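# Seat a round belt on two pulleys with two arms

## Task

Loop the round belt so it sits in the grooves of both pulleys, running straight between them rather than crossed.

## Robot and tools

Robot: two arms, left_arm and right_arm, each ending in a parallel gripper. The scene frame has its origin at table-top height, halfway between the nominal arm bases. +z points up, +x points out across the table, and left_arm is on the +y side. Image left and right do not follow the arm names. Calibrated bases: left_arm at (-0.023, +0.308, +0.026) m, right_arm at (+0.028, -0.261, +0.002) m, both with almost no yaw. The fingers point along the gripper's own +z and close along its y. The reported end_effector_position is the spot between the pads, roughly 1 cm short of the tips. Positions and quaternions (wxyz) in results are in the scene frame and can be off by a few cm, more at long reach.

Row format, shared by execute_actions and move: a row is one flat list of 14 numbers, each in [-1, 1], always covering both arms. The order is left_arm dx, dy, dz, rx, ry, rz, opening, then the same seven for right_arm. dx..rz are offsets, not poses. They count from that arm's Hand target as it stood when the action or move began, and run along that Hand target's own axes, not the scene axes. 1.0 equals 0.6 m for dx/dy/dz and 180 degrees for the rotation vector rx, ry, rz. Opening is absolute: +1 is fully open (0.094 m), -1 is shut. Sending six zeros re-requests the current Hand target. Sending the same nonzero offset again moves the arm further. An opening of 0 is a real command (half open), so repeat the present opening to keep a gripper as it is.

execute_actions(actions, cameras): actions is a list of actions. Each action is a table of up to 15 rows, one per 1/30 s step. If there are fewer rows, the last row is held to fill 15 steps. Every row in an action counts from the action's starting Hand target, not from the row before. cameras lists camera names, ["all"], or []; an unknown name voids the call. Images arrive only when actions is empty or cameras requests them. An empty call also shows the scene number and fields that are normally omitted.

move(target, speed, blend, opening_speed, grip_force, blocking, cameras): drives each gripper in a straight line toward an offset target. target is one 14-number row, or a list of up to 15 rows. All rows count from the same starting Hand targets. speed is in m/s, 0.002 to 2.9, default 0.25; turning is capped at twice that figure in rad/s. You may give one speed per target. blend, in m, rounds corners in a list; 0 stops at each point. opening_speed is the rate per second on the -1..+1 opening scale, at least 0.2; use it to close gently. grip_force is the per-pad limit in N, 10 to 50. It persists until changed, and low values close slowly. blocking=false returns after about 0.5 s while the motion continues. A move lasts at least 0.5 s and stops after 10 s. The paths do not avoid obstacles or the other arm. A fast move lags, strays and strikes harder. The result adds a "move:" line giving the ending (done, off_target, moving, held, fault) and any limits (paced = pose clipped, held = steps withheld). done means at rest within 10 mm and 2 degrees.

wait(seconds 0 to 10) lets time run with the last commands held, or lets a running move carry on. stop() brakes a running move; braking needs some distance. zoom_image(camera, region [x0, y0, x1, y1] in pixels, at most 504 by 504) enlarges part of the latest image from one of: cam_high, cam_low, cam_board, cam_idler, cam_left_wrist, cam_right_wrist (all 896x504). finished_scene(scene) ends the current scene permanently; pass the current scene's number. The belt must stay seated without help.

Reading results: Hand target is the last commanded pose after clipping, and the next offsets count from it. The gripper often rests short of it, through sag, friction or contact. Check where the gripper actually is, and send the missing distance as an offset. Tool commands shows each present opening command. grip_measured is the finger gap on the -1..+1 scale; it reads slightly wide when empty and narrower than a squeezed part. grip_effort_nm is the gripper motor's effort in N m (negative = closing). It is not a pad force and keeps a residue at rest. Joint positions, in rad, end with the finger gap in metres. Joint velocities may say "within noise". Joint torques include the arm's own weight, and numbers 1 to 3 wrap at ±28 N m. Results from execute_actions also list gripper positions at some steps.

Cautions: each step, commanded orientation is clipped to 40 degrees from the measured one, so large turns take several commands. A blocked arm keeps pushing until you command its target back past the gripper. Keep paths away from an arm's own base, because they can flip its shoulder posture. Never let the grippers, fingers or wrist cameras meet, and never close one gripper on the other's fingers. The clearance check does not prevent that. Avoid fast hits on fixed parts, dropping things, releasing moving parts, and anything leaving the table. Holding loads or stretched poses heats motors: a MOTOR HOT line appears at 75 °C, the arm folds and idles at 90 °C, and it goes limp at 100 °C. Joint limits (rad): waist -2.618..3.054, shoulder 0..3.142, elbow 0..3.142 (straight at 2.901), wrist pitch and yaw ±1.571, wrist roll ±2.094. Camera calibrations are given per camera as K, distortion and T_world_to_cam, accurate to about a centimetre near image centre.

Each tool is called by a JSON object that holds its "fn" and its "kwargs".

## Session

{"fn": "execute_actions", "kwargs": {"actions": []}}

Scene clock: 0.00 s.
left_arm: end_effector_position=(+0.3678, +0.3007, +0.1042) grip_measured=+1.000 grip_effort_nm=n/a end_effector_quat_wxyz=(+0.569, -0.013, +0.822, -0.008) | right_arm: end_effector_position=(+0.4090, -0.2606, +0.0699) grip_measured=+1.000 grip_effort_nm=n/a end_effector_quat_wxyz=(+0.549, +0.016, +0.834, -0.045)
Joint positions: left_arm=[-0.03 1.581 0.342 0.878 -0.035 -0.043 0.094] | right_arm=[0.068 1.56 0.325 0.826 0.16 0.006 0.094]
Joint velocities: within noise
Joint torques (N m): no reading
Heat: left arm: 33 °C; right arm: 32 °C.
Hand target: left_arm +0.3701, +0.3014, +0.1091; +0.575, -0.013, +0.818, -0.005 | right_arm +0.4110, -0.2614, +0.0740; +0.554, +0.019, +0.831, -0.045
Tool commands: left_gripper/opening=+1.0 right_gripper/opening=+1.0

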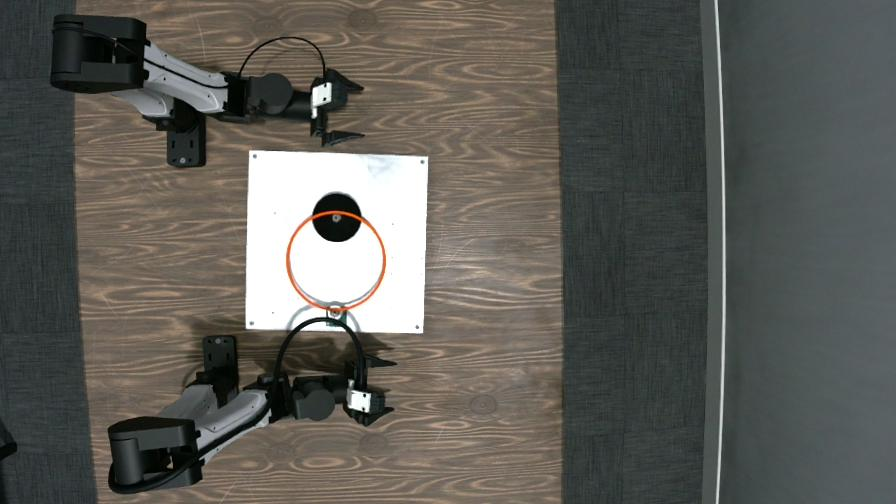

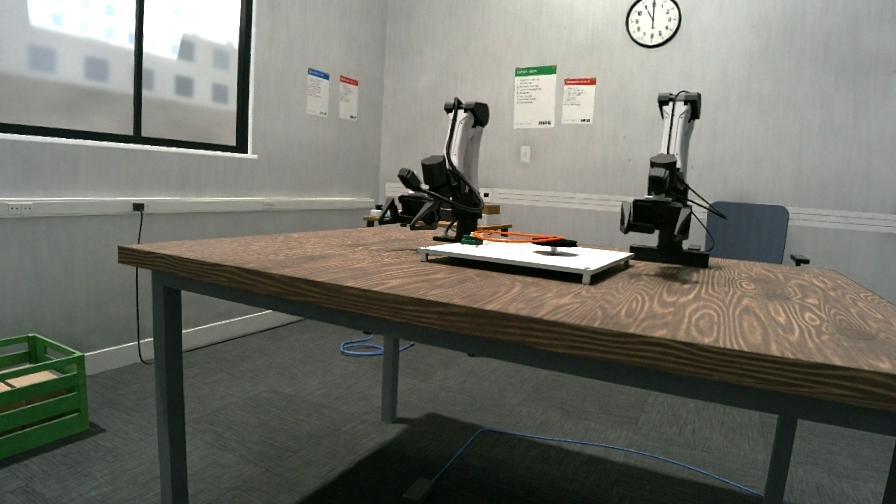

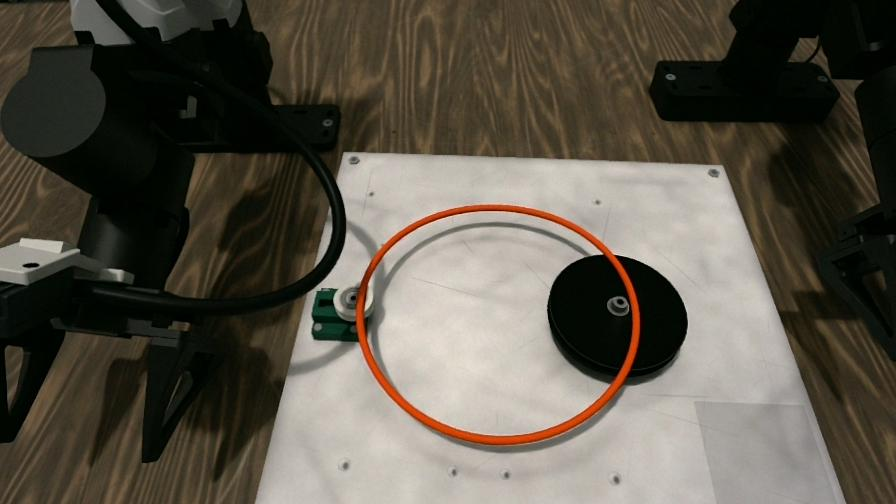

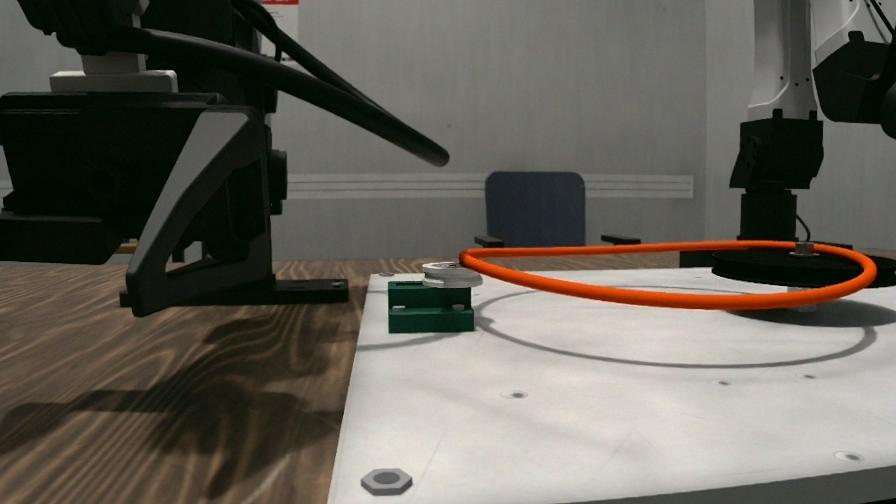

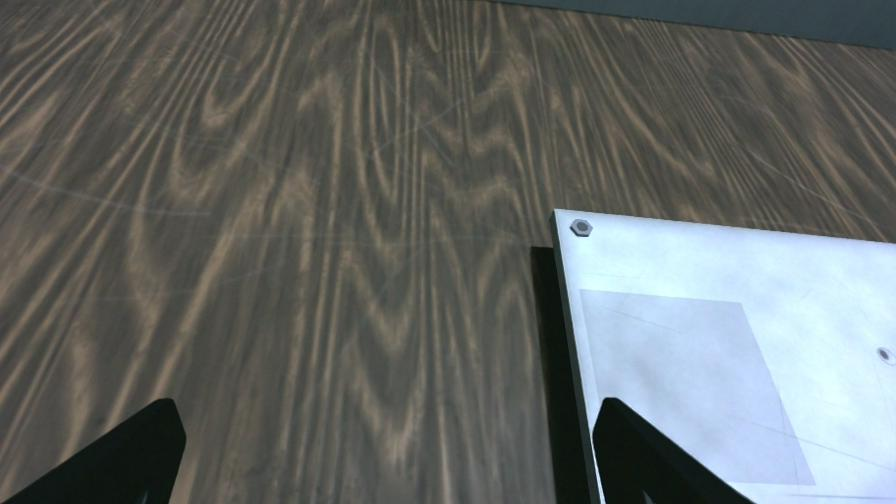

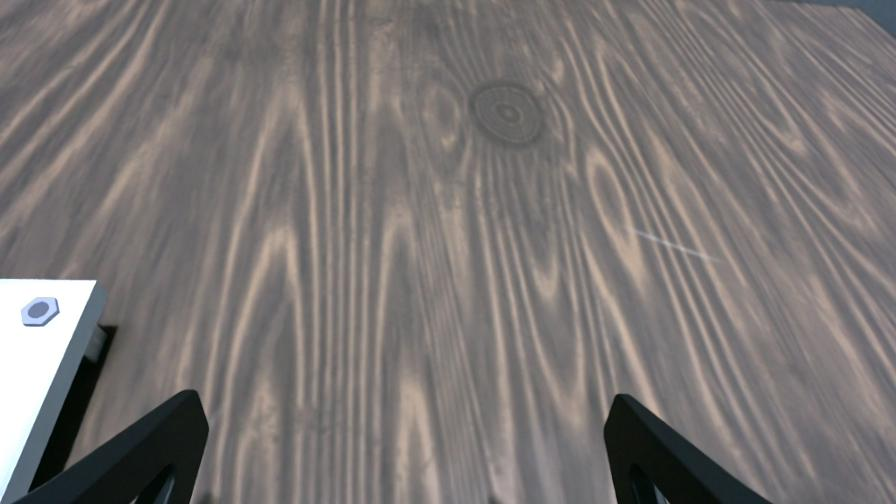

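{"fn": "zoom_image", "kwargs": {"camera": "cam_idler", "region": [360, 200, 560, 360]}}

{"fn": "zoom_image", "kwargs": {"camera": "cam_idler", "region": [660, 200, 896, 350]}}

{"fn": "zoom_image", "kwargs": {"camera": "cam_board", "region": [280, 180, 480, 360]}}

{"fn": "zoom_image", "kwargs": {"camera": "cam_board", "region": [500, 200, 720, 400]}}

{"fn": "zoom_image", "kwargs": {"camera": "cam_high", "region": [236, 140, 436, 340]}}

{"fn": "zoom_image", "kwargs": {"camera": "cam_low", "region": [400, 200, 660, 300]}}

Scaled by 2.520 from the camera's 896x504 image, which has a finer 1280x720 frame.

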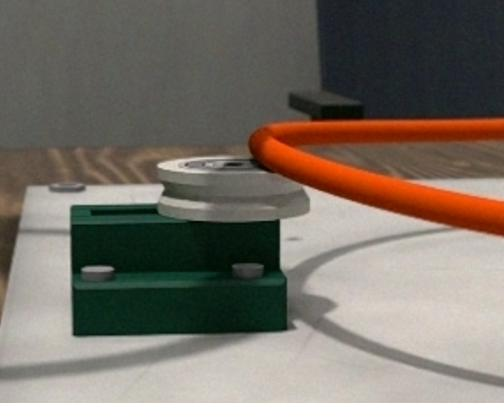

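Scaled by 2.136 from the camera's 896x504 image, which has a finer 1280x720 frame.

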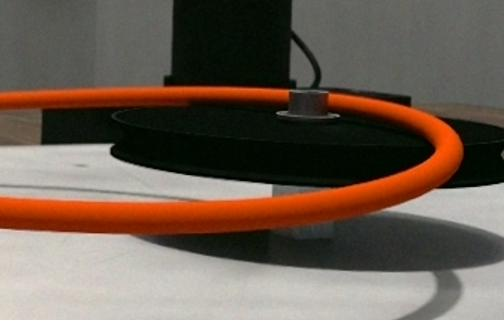

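Scaled by 2.520 from the camera's 896x504 image, which has a finer 1280x720 frame.

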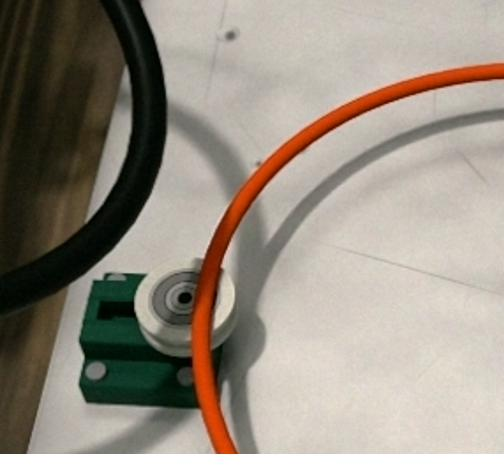

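Scaled by 2.291 from the camera's 896x504 image, which has a finer 1280x720 frame.

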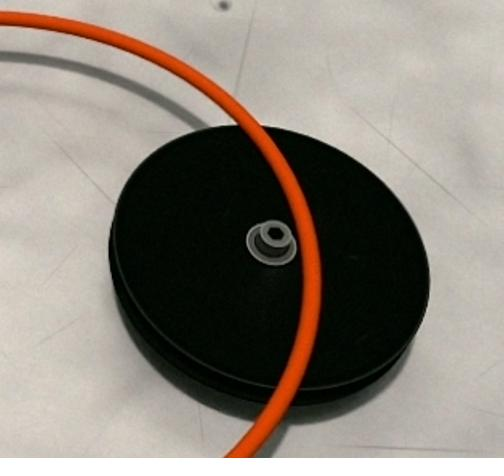

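Scaled by 2.520 from the camera's 896x504 image, which has a finer 1280x720 frame.

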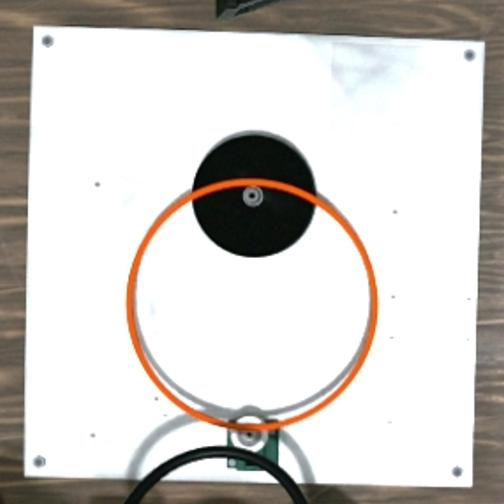

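Scaled by 1.938 from the camera's 896x504 image, which has a finer 1280x720 frame.

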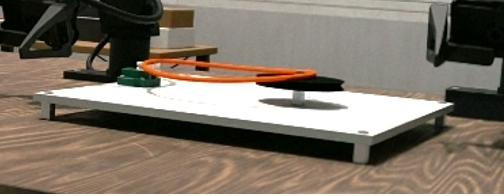

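{"fn": "move", "kwargs": {"target": [-0.014, -0.3689, -0.2361, -0.1556, 0.3666, -0.2085, -0.2, -0.0683, 0.2650, -0.2913, 0.0352, 0.3749, 0.0851, -0.2], "cameras": ["all"]}}

Scene clock: 236.37 s.
left_arm: end_effector_position=(+0.2445, +0.0830, +0.1702) grip_measured=-0.198 grip_effort_nm=-0.12 end_effector_quat_wxyz=(+0.010, -0.373, +0.928, -0.005) | right_arm: end_effector_position=(+0.2815, -0.0916, +0.1677) grip_measured=-0.197 grip_effort_nm=-0.18 end_effector_quat_wxyz=(+0.012, +0.173, +0.985, -0.004)
Joint positions: left_arm=[-0.7 1.857 1.717 -1.412 -0.012 -1.471 0.038] | right_arm=[0.595 1.696 1.609 -1.472 0.022 0.95 0.038]
Joint torques (N m): left_arm=[-0.62 -7.27 8.54 0.04 0.18 -0.16] | right_arm=[1.17 -6.61 8.68 0.17 -0.15 0.22]
Heat: left arm: 37 °C; right arm: 44 °C.
Hand target: left_arm +0.2430, +0.0795, +0.1701; +0.000, -0.383, +0.924, +0.000 | right_arm +0.2792, -0.0855, +0.1698; +0.000, +0.174, +0.985, +0.000
Off the commanded pose: left_arm 0.004 m, 2 deg | right_arm 0.007 m, 1 deg.
move: done
camera_calibration:
cam_left_wrist: T_world_to_cam=[[0.72935, -0.680598, 0.0695336, -0.14252], [-0.613229, -0.605307, 0.507498, 0.154559], [-0.303313, -0.412784, -0.858843, 0.351957], [0, 0, 0, 1]] pos_world=[0.30548, 0.141839, 0.233747]
cam_right_wrist: T_world_to_cam=[[-0.298048, -0.953091, 0.0527632, -0.0209628], [-0.804477, 0.280558, 0.52355, 0.199803], [-0.513794, 0.113596, -0.85036, 0.402884], [0, 0, 0, 1]] pos_world=[0.361488, -0.121802, 0.239096]

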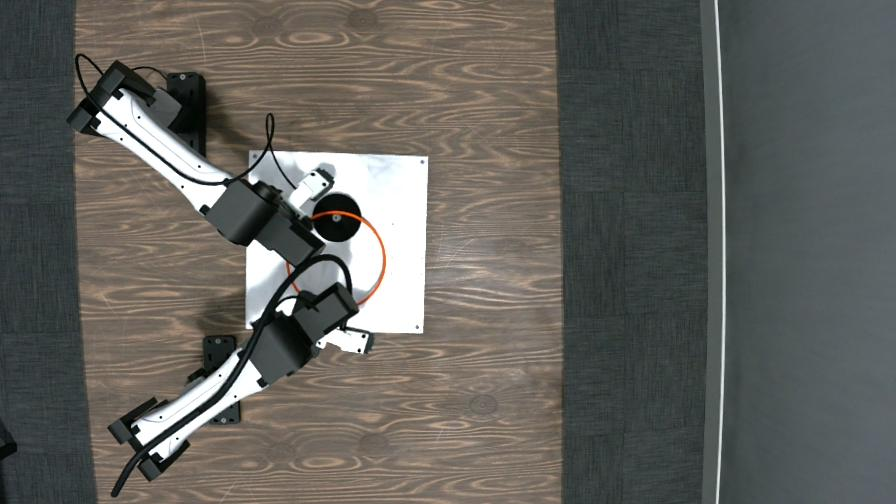

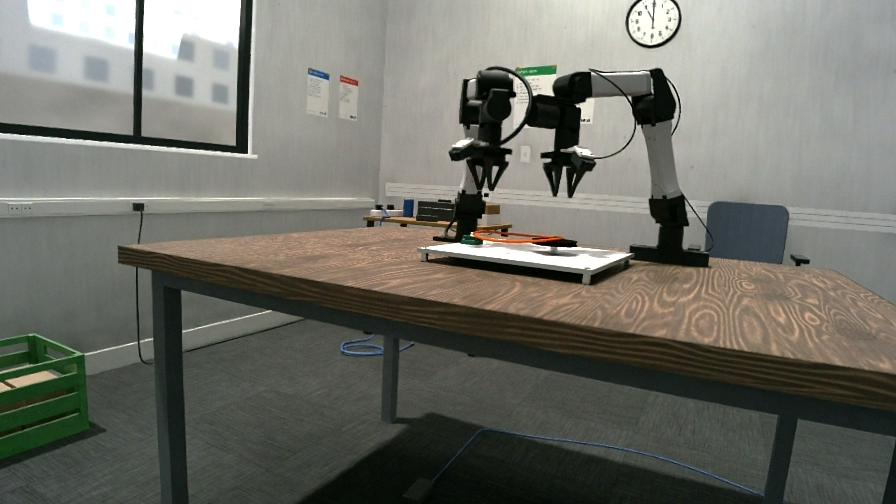

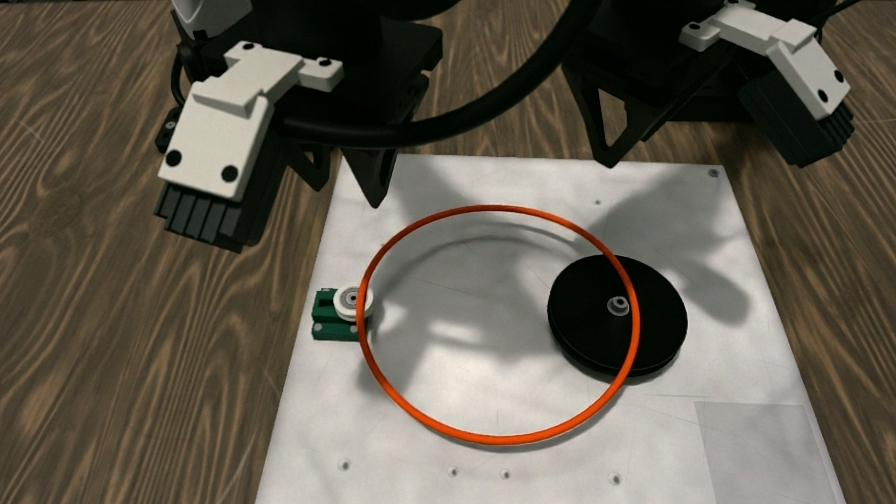

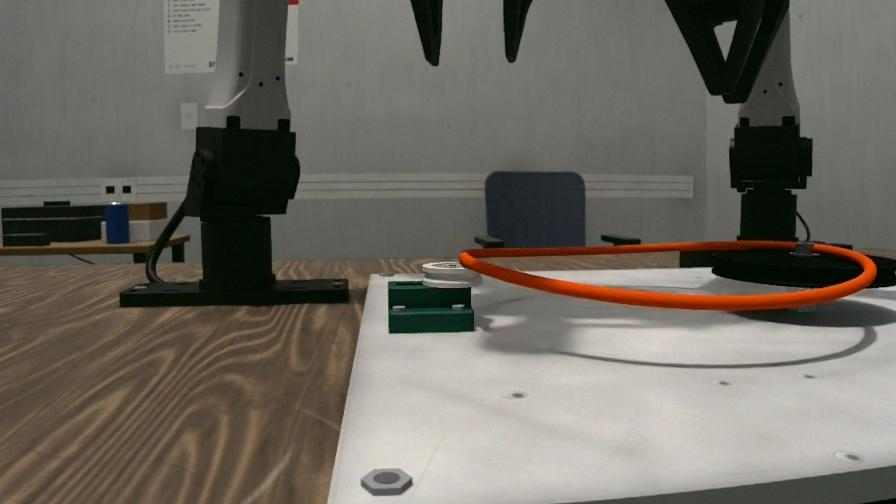

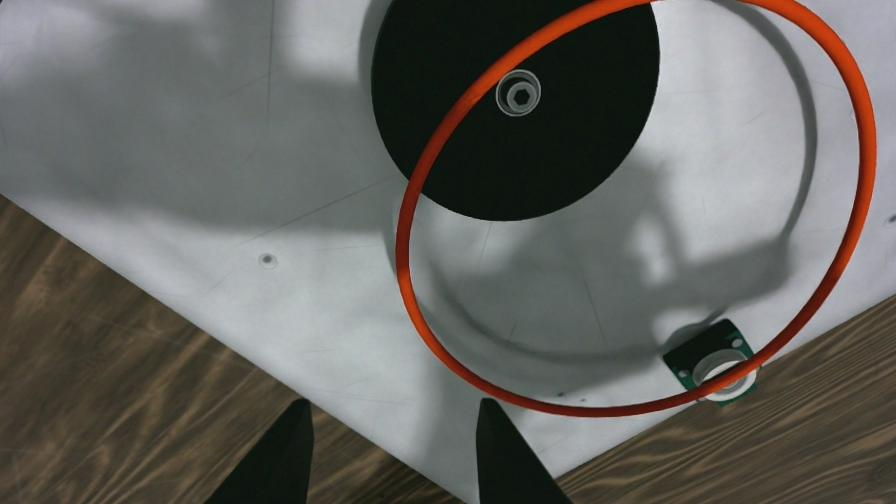

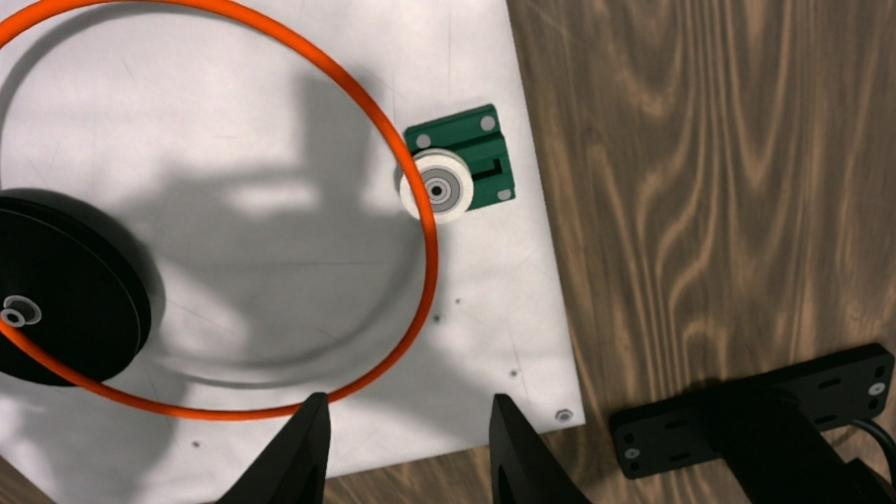

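{"fn": "move", "kwargs": {"target": [0.02, 0, 0.1167, 0, 0, 0, -0.2, 0.0618, -0.0178, 0.1128, 0, 0, 0, -0.2], "cameras": ["cam_board","cam_idler","cam_left_wrist","cam_right_wrist"]}}

Scene clock: 291.57 s.
left_arm: end_effector_position=(+0.2332, +0.0764, +0.1087) grip_measured=-0.198 grip_effort_nm=-0.12 end_effector_quat_wxyz=(+0.003, -0.373, +0.928, +0.005) | right_arm: end_effector_position=(+0.2387, -0.1000, +0.1113) grip_measured=-0.197 grip_effort_nm=-0.18 end_effector_quat_wxyz=(-0.035, +0.163, +0.985, -0.052)
Joint positions: left_arm=[-0.734 1.869 1.488 -1.196 -0.009 -1.505 0.038] | right_arm=[0.658 1.664 1.342 -1.372 0.019 0.994 0.038]
Joint torques (N m): left_arm=[-0.57 -7.98 5.15 0.59 0.15 -0.15] | right_arm=[0.24 -8.01 7.16 0.18 0.12 0.06]
Heat: left arm: 42 °C; right arm: 36 °C.
Hand target: left_arm +0.2345, +0.0710, +0.1001; +0.000, -0.382, +0.924, +0.000 | right_arm +0.2445, -0.0976, +0.1143; -0.025, +0.162, +0.985, -0.045 (not the last commanded pose)
Off the commanded pose: left_arm 0.010 m, 1 deg | right_arm 0.020 m, 7 deg.
move: held (right_arm; a check stopped the path); limits=held
pose unreachable (right arm): on one or more control steps of this call, first in action 0 (counted from 0), this arm could not follow its commanded pose, so it was not sent that pose on those steps. It may still have moved: this result reports where it is.
cause: moving toward the commanded pose would bring a part of the arm too close to another arm (this arm's wrist (the part past joint 4) and the left arm's wrist (the part past joint 4), along the way the arms are being sent, or toward where that arm still pushes).
camera_calibration:
cam_left_wrist: T_world_to_cam=[[0.730127, -0.68179, 0.0455792, -0.13196], [-0.603256, -0.611822, 0.511621, 0.17256], [-0.320931, -0.401044, -0.858002, 0.296081], [0, 0, 0, 1]] pos_world=[0.295467, 0.134348, 0.171767]
cam_right_wrist: T_world_to_cam=[[-0.26918, -0.949901, 0.15884, -0.0571833], [-0.749581, 0.310191, 0.584731, 0.180259], [-0.604708, 0.0383345, -0.795524, 0.342103], [0, 0, 0, 1]] pos_world=[0.326599, -0.123347, 0.175831]
Images, in order (width x height): cam_board 896x504, cam_idler 896x504, cam_left_wrist 896x504, cam_right_wrist 896x504.

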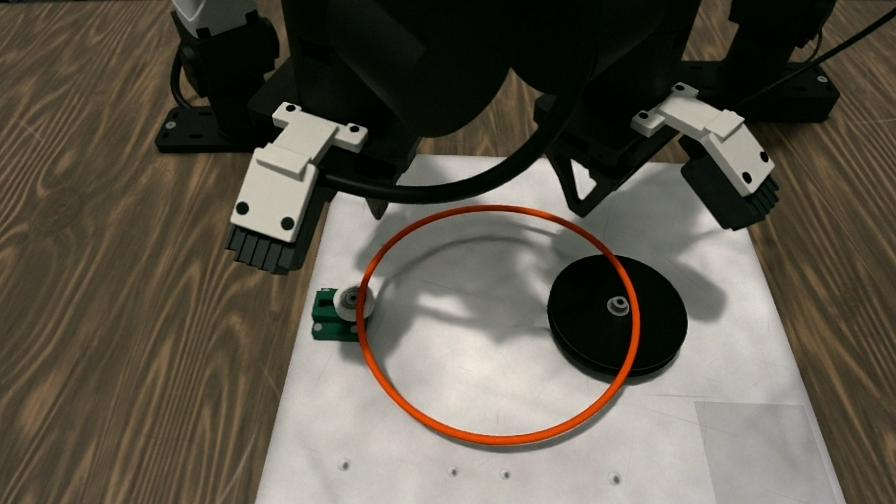

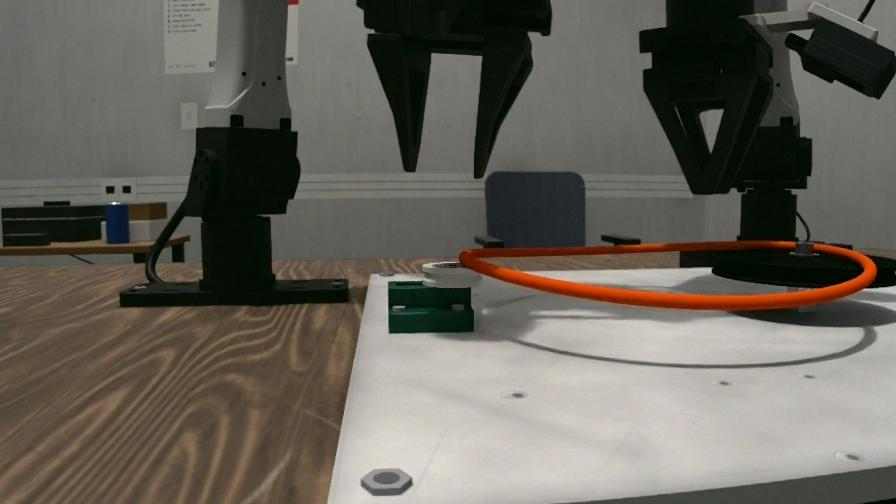

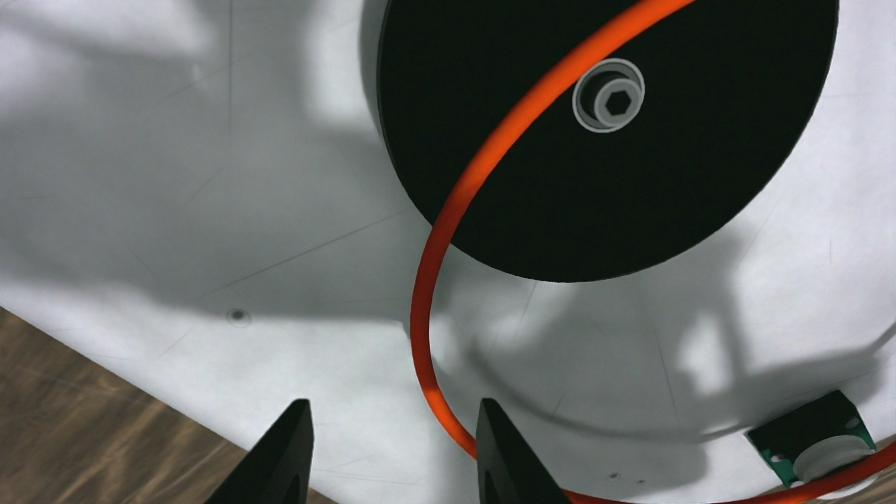

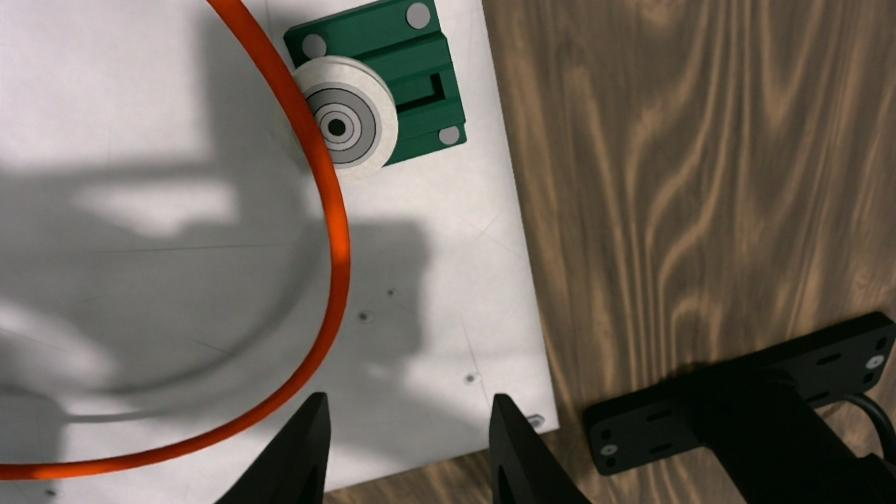

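{"fn": "move", "kwargs": {"target": [[0,0,0,0,0,0,-0.2,-0.0422,0.0172,-0.07,-0.013,-0.0105,-0.107,-0.2],[0,0,0,0,0,0,-0.2,-0.1275,0.0623,-0.0285,-0.026,-0.0211,-0.2147,-0.2]], "blend": [0.02, 0], "cameras": ["cam_board","cam_idler","cam_left_wrist","cam_right_wrist"]}}

Scene clock: 334.90 s.
left_arm: end_effector_position=(+0.2337, +0.0759, +0.1087) grip_measured=-0.198 grip_effort_nm=-0.12 end_effector_quat_wxyz=(+0.004, -0.373, +0.928, +0.003) | right_arm: end_effector_position=(+0.3171, -0.0940, +0.1245) grip_measured=-0.197 grip_effort_nm=-0.18 end_effector_quat_wxyz=(-0.015, -0.167, +0.986, -0.016)
Joint positions: left_arm=[-0.734 1.869 1.488 -1.193 -0.009 -1.505 0.038] | right_arm=[0.527 1.845 1.617 -1.382 0.019 0.198 0.038]
Joint torques (N m): left_arm=[-0.64 -8.02 5 0.5 0.12 -0.16] | right_arm=[-0.1 -8.13 8.69 0.65 -0.18 -0.1]
Heat: left arm: 40 °C; right arm: 36 °C.
Hand target: left_arm +0.2345, +0.0710, +0.1001; +0.000, -0.383, +0.924, +0.000 | right_arm +0.3298, -0.0856, +0.1252; +0.001, -0.173, +0.985, +0.000
Off the commanded pose: left_arm 0.010 m, 1 deg | right_arm 0.015 m, 3 deg.
move: off_target (right_arm)
camera_calibration:
cam_left_wrist: T_world_to_cam=[[0.730028, -0.681681, 0.0486906, -0.133047], [-0.604422, -0.610753, 0.511523, 0.172776], [-0.318957, -0.402856, -0.857889, 0.295685], [0, 0, 0, 1]] pos_world=[0.295868, 0.133947, 0.171765]
cam_right_wrist: T_world_to_cam=[[0.374195, -0.924478, 0.0729342, -0.223389], [-0.774258, -0.268166, 0.573247, 0.18439], [-0.510396, -0.270976, -0.81613, 0.343281], [0, 0, 0, 1]] pos_world=[0.401566, -0.0640502, 0.190754]
Images, in order (width x height): cam_board 896x504, cam_idler 896x504, cam_left_wrist 896x504, cam_right_wrist 896x504.

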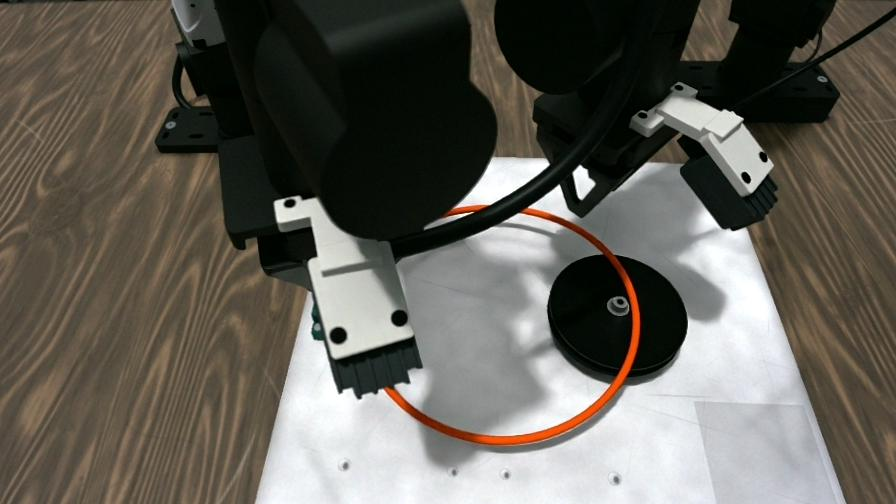

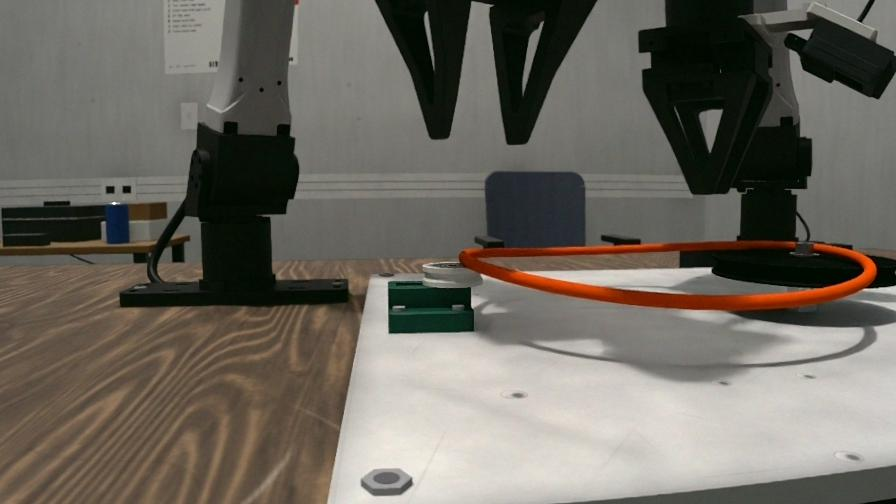

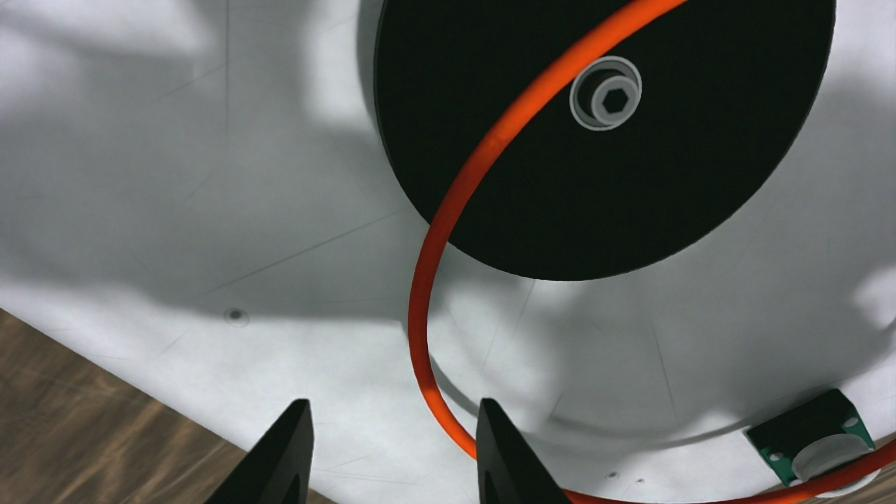

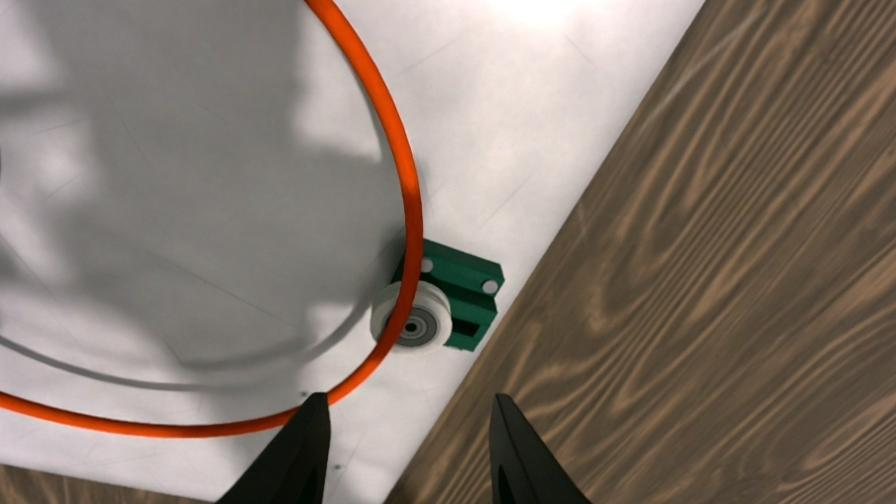

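{"fn": "move", "kwargs": {"target": [0.013, -0.01, 0.04, 0, 0, 0, -0.2, 0, 0, 0.05, 0, 0, 0, -0.2], "cameras": ["cam_idler","cam_left_wrist","cam_right_wrist"], "speed": 0.1}}

Scene clock: 349.23 s.
left_arm: end_effector_position=(+0.2329, +0.0659, +0.0856) grip_measured=-0.198 grip_effort_nm=-0.12 end_effector_quat_wxyz=(+0.004, -0.373, +0.928, +0.003) | right_arm: end_effector_position=(+0.3261, -0.0887, +0.1048) grip_measured=-0.197 grip_effort_nm=-0.18 end_effector_quat_wxyz=(+0.003, -0.168, +0.986, -0.009)
Joint positions: left_arm=[-0.757 1.907 1.446 -1.112 -0.009 -1.526 0.038] | right_arm=[0.527 1.851 1.547 -1.268 0.019 0.197 0.038]
Joint torques (N m): left_arm=[-0.77 -8.06 5.09 0.59 0.12 -0.2] | right_arm=[-0.06 -8.32 5.04 0.76 -0.19 -0.1]
Heat: left arm: 40 °C; right arm: 37 °C.
Hand target: left_arm +0.2332, +0.0613, +0.0760; +0.000, -0.382, +0.924, +0.000 | right_arm +0.3298, -0.0856, +0.0951; +0.001, -0.173, +0.985, +0.000
Off the commanded pose: left_arm 0.011 m, 1 deg | right_arm 0.011 m, 1 deg.
move: off_target (left_arm, right_arm)
camera_calibration:
cam_left_wrist: T_world_to_cam=[[0.729275, -0.682413, 0.0497049, -0.13792], [-0.605445, -0.609766, 0.51149, 0.178126], [-0.318739, -0.403111, -0.85785, 0.271514], [0, 0, 0, 1]] pos_world=[0.294969, 0.123947, 0.148664]
cam_right_wrist: T_world_to_cam=[[0.373292, -0.925277, 0.0671916, -0.219511], [-0.792082, -0.280174, 0.542317, 0.212052], [-0.482968, -0.255664, -0.837483, 0.327929], [0, 0, 0, 1]] pos_world=[0.408283, -0.0598571, 0.174385]
Images, in order (width x height): cam_idler 896x504, cam_left_wrist 896x504, cam_right_wrist 896x504.

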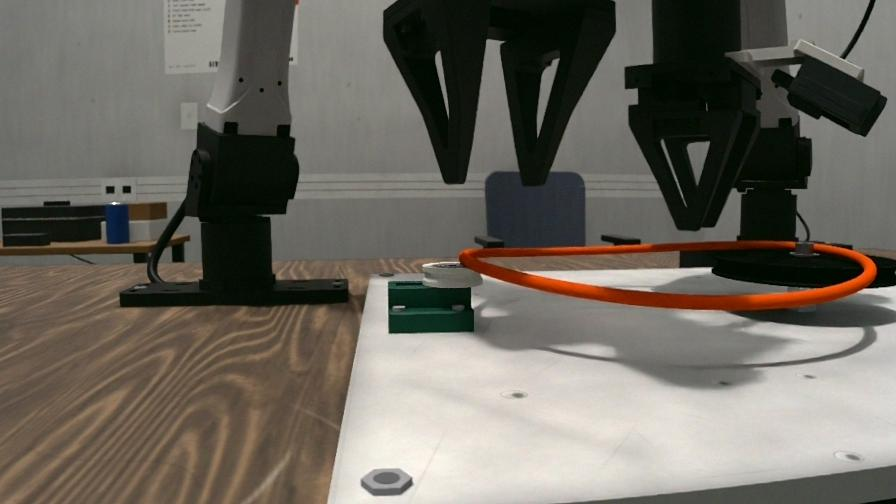

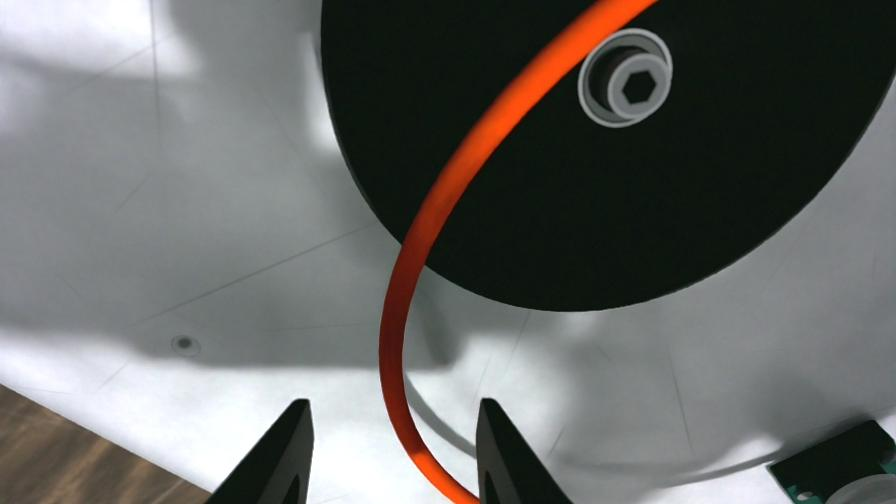

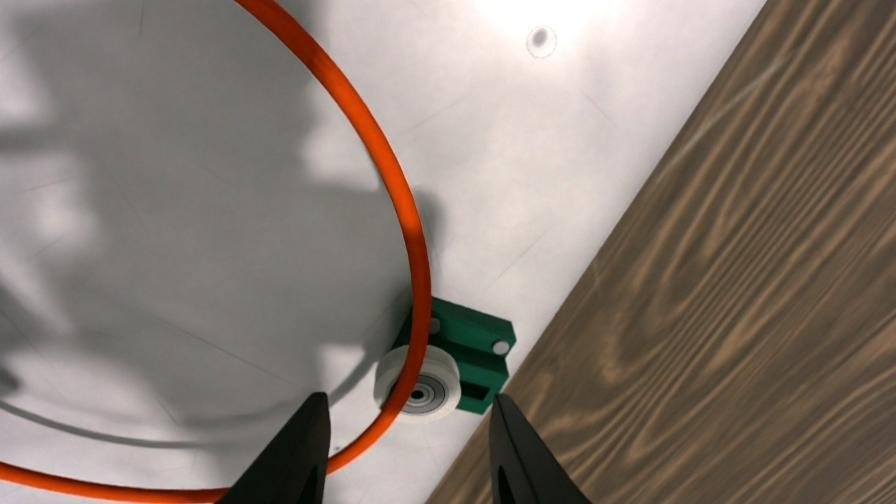

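{"fn": "move", "kwargs": {"target": [0, 0.002, 0.026, 0, 0, 0, -0.2, -0.021, -0.005, 0.05, 0, 0, 0, -0.2], "cameras": ["cam_idler","cam_left_wrist","cam_right_wrist"], "speed": 0.1}}

Scene clock: 371.90 s.
left_arm: end_effector_position=(+0.2325, +0.0663, +0.0702) grip_measured=-0.198 grip_effort_nm=-0.12 end_effector_quat_wxyz=(+0.004, -0.373, +0.928, +0.002) | right_arm: end_effector_position=(+0.3397, -0.0864, +0.0748) grip_measured=-0.197 grip_effort_nm=-0.18 end_effector_quat_wxyz=(+0.003, -0.168, +0.986, -0.009)
Joint positions: left_arm=[-0.757 1.919 1.399 -1.052 -0.009 -1.526 0.038] | right_arm=[0.514 1.914 1.51 -1.168 0.019 0.183 0.038]
Joint torques (N m): left_arm=[-0.73 -8.03 4.97 0.54 0.15 -0.19] | right_arm=[-0.13 -8.92 5.07 0.77 -0.18 -0.11]
Heat: left arm: 39 °C; right arm: 36 °C.
Hand target: left_arm +0.2324, +0.0621, +0.0604; +0.000, -0.382, +0.924, +0.000 | right_arm +0.3428, -0.0841, +0.0652; +0.001, -0.173, +0.985, +0.000
Off the commanded pose: left_arm 0.011 m, 1 deg | right_arm 0.010 m, 1 deg.
move: off_target (left_arm)
camera_calibration:
cam_left_wrist: T_world_to_cam=[[0.729221, -0.682391, 0.0507874, -0.136653], [-0.605868, -0.609381, 0.511448, 0.186149], [-0.318059, -0.403729, -0.857812, 0.258248], [0, 0, 0, 1]] pos_world=[0.29457, 0.124446, 0.133263]
cam_right_wrist: T_world_to_cam=[[0.373357, -0.925249, 0.0672215, -0.220473], [-0.791989, -0.280173, 0.542455, 0.23968], [-0.483072, -0.255768, -0.837391, 0.309986], [0, 0, 0, 1]] pos_world=[0.421884, -0.0575565, 0.144385]
Images, in order (width x height): cam_idler 896x504, cam_left_wrist 896x504, cam_right_wrist 896x504.

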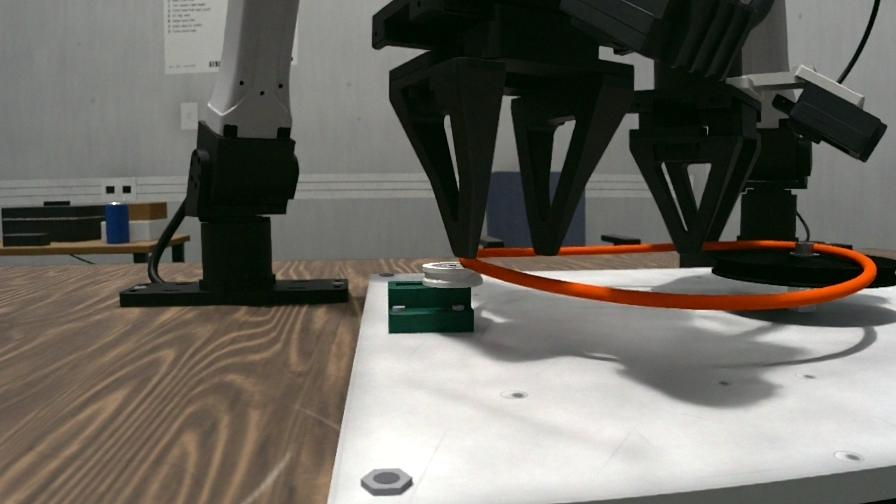

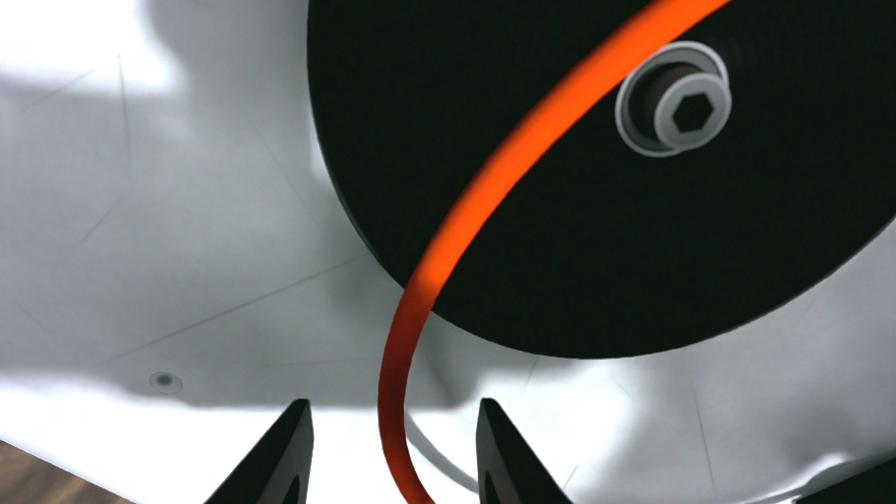

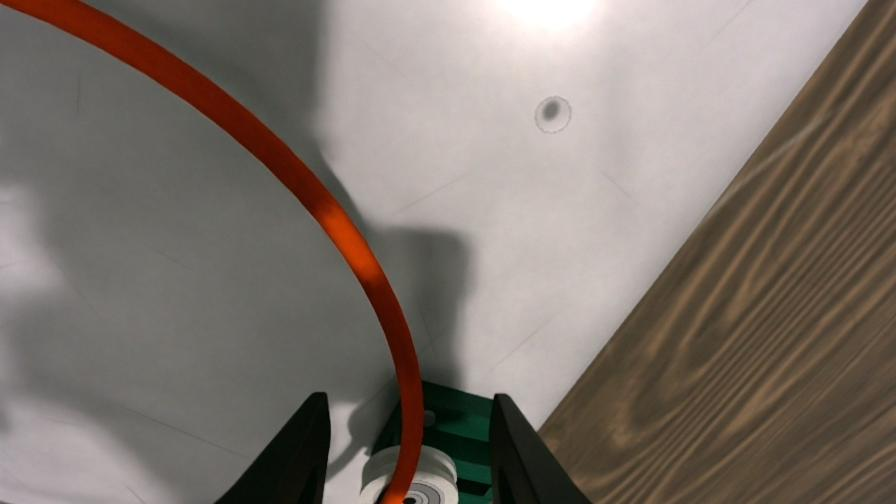

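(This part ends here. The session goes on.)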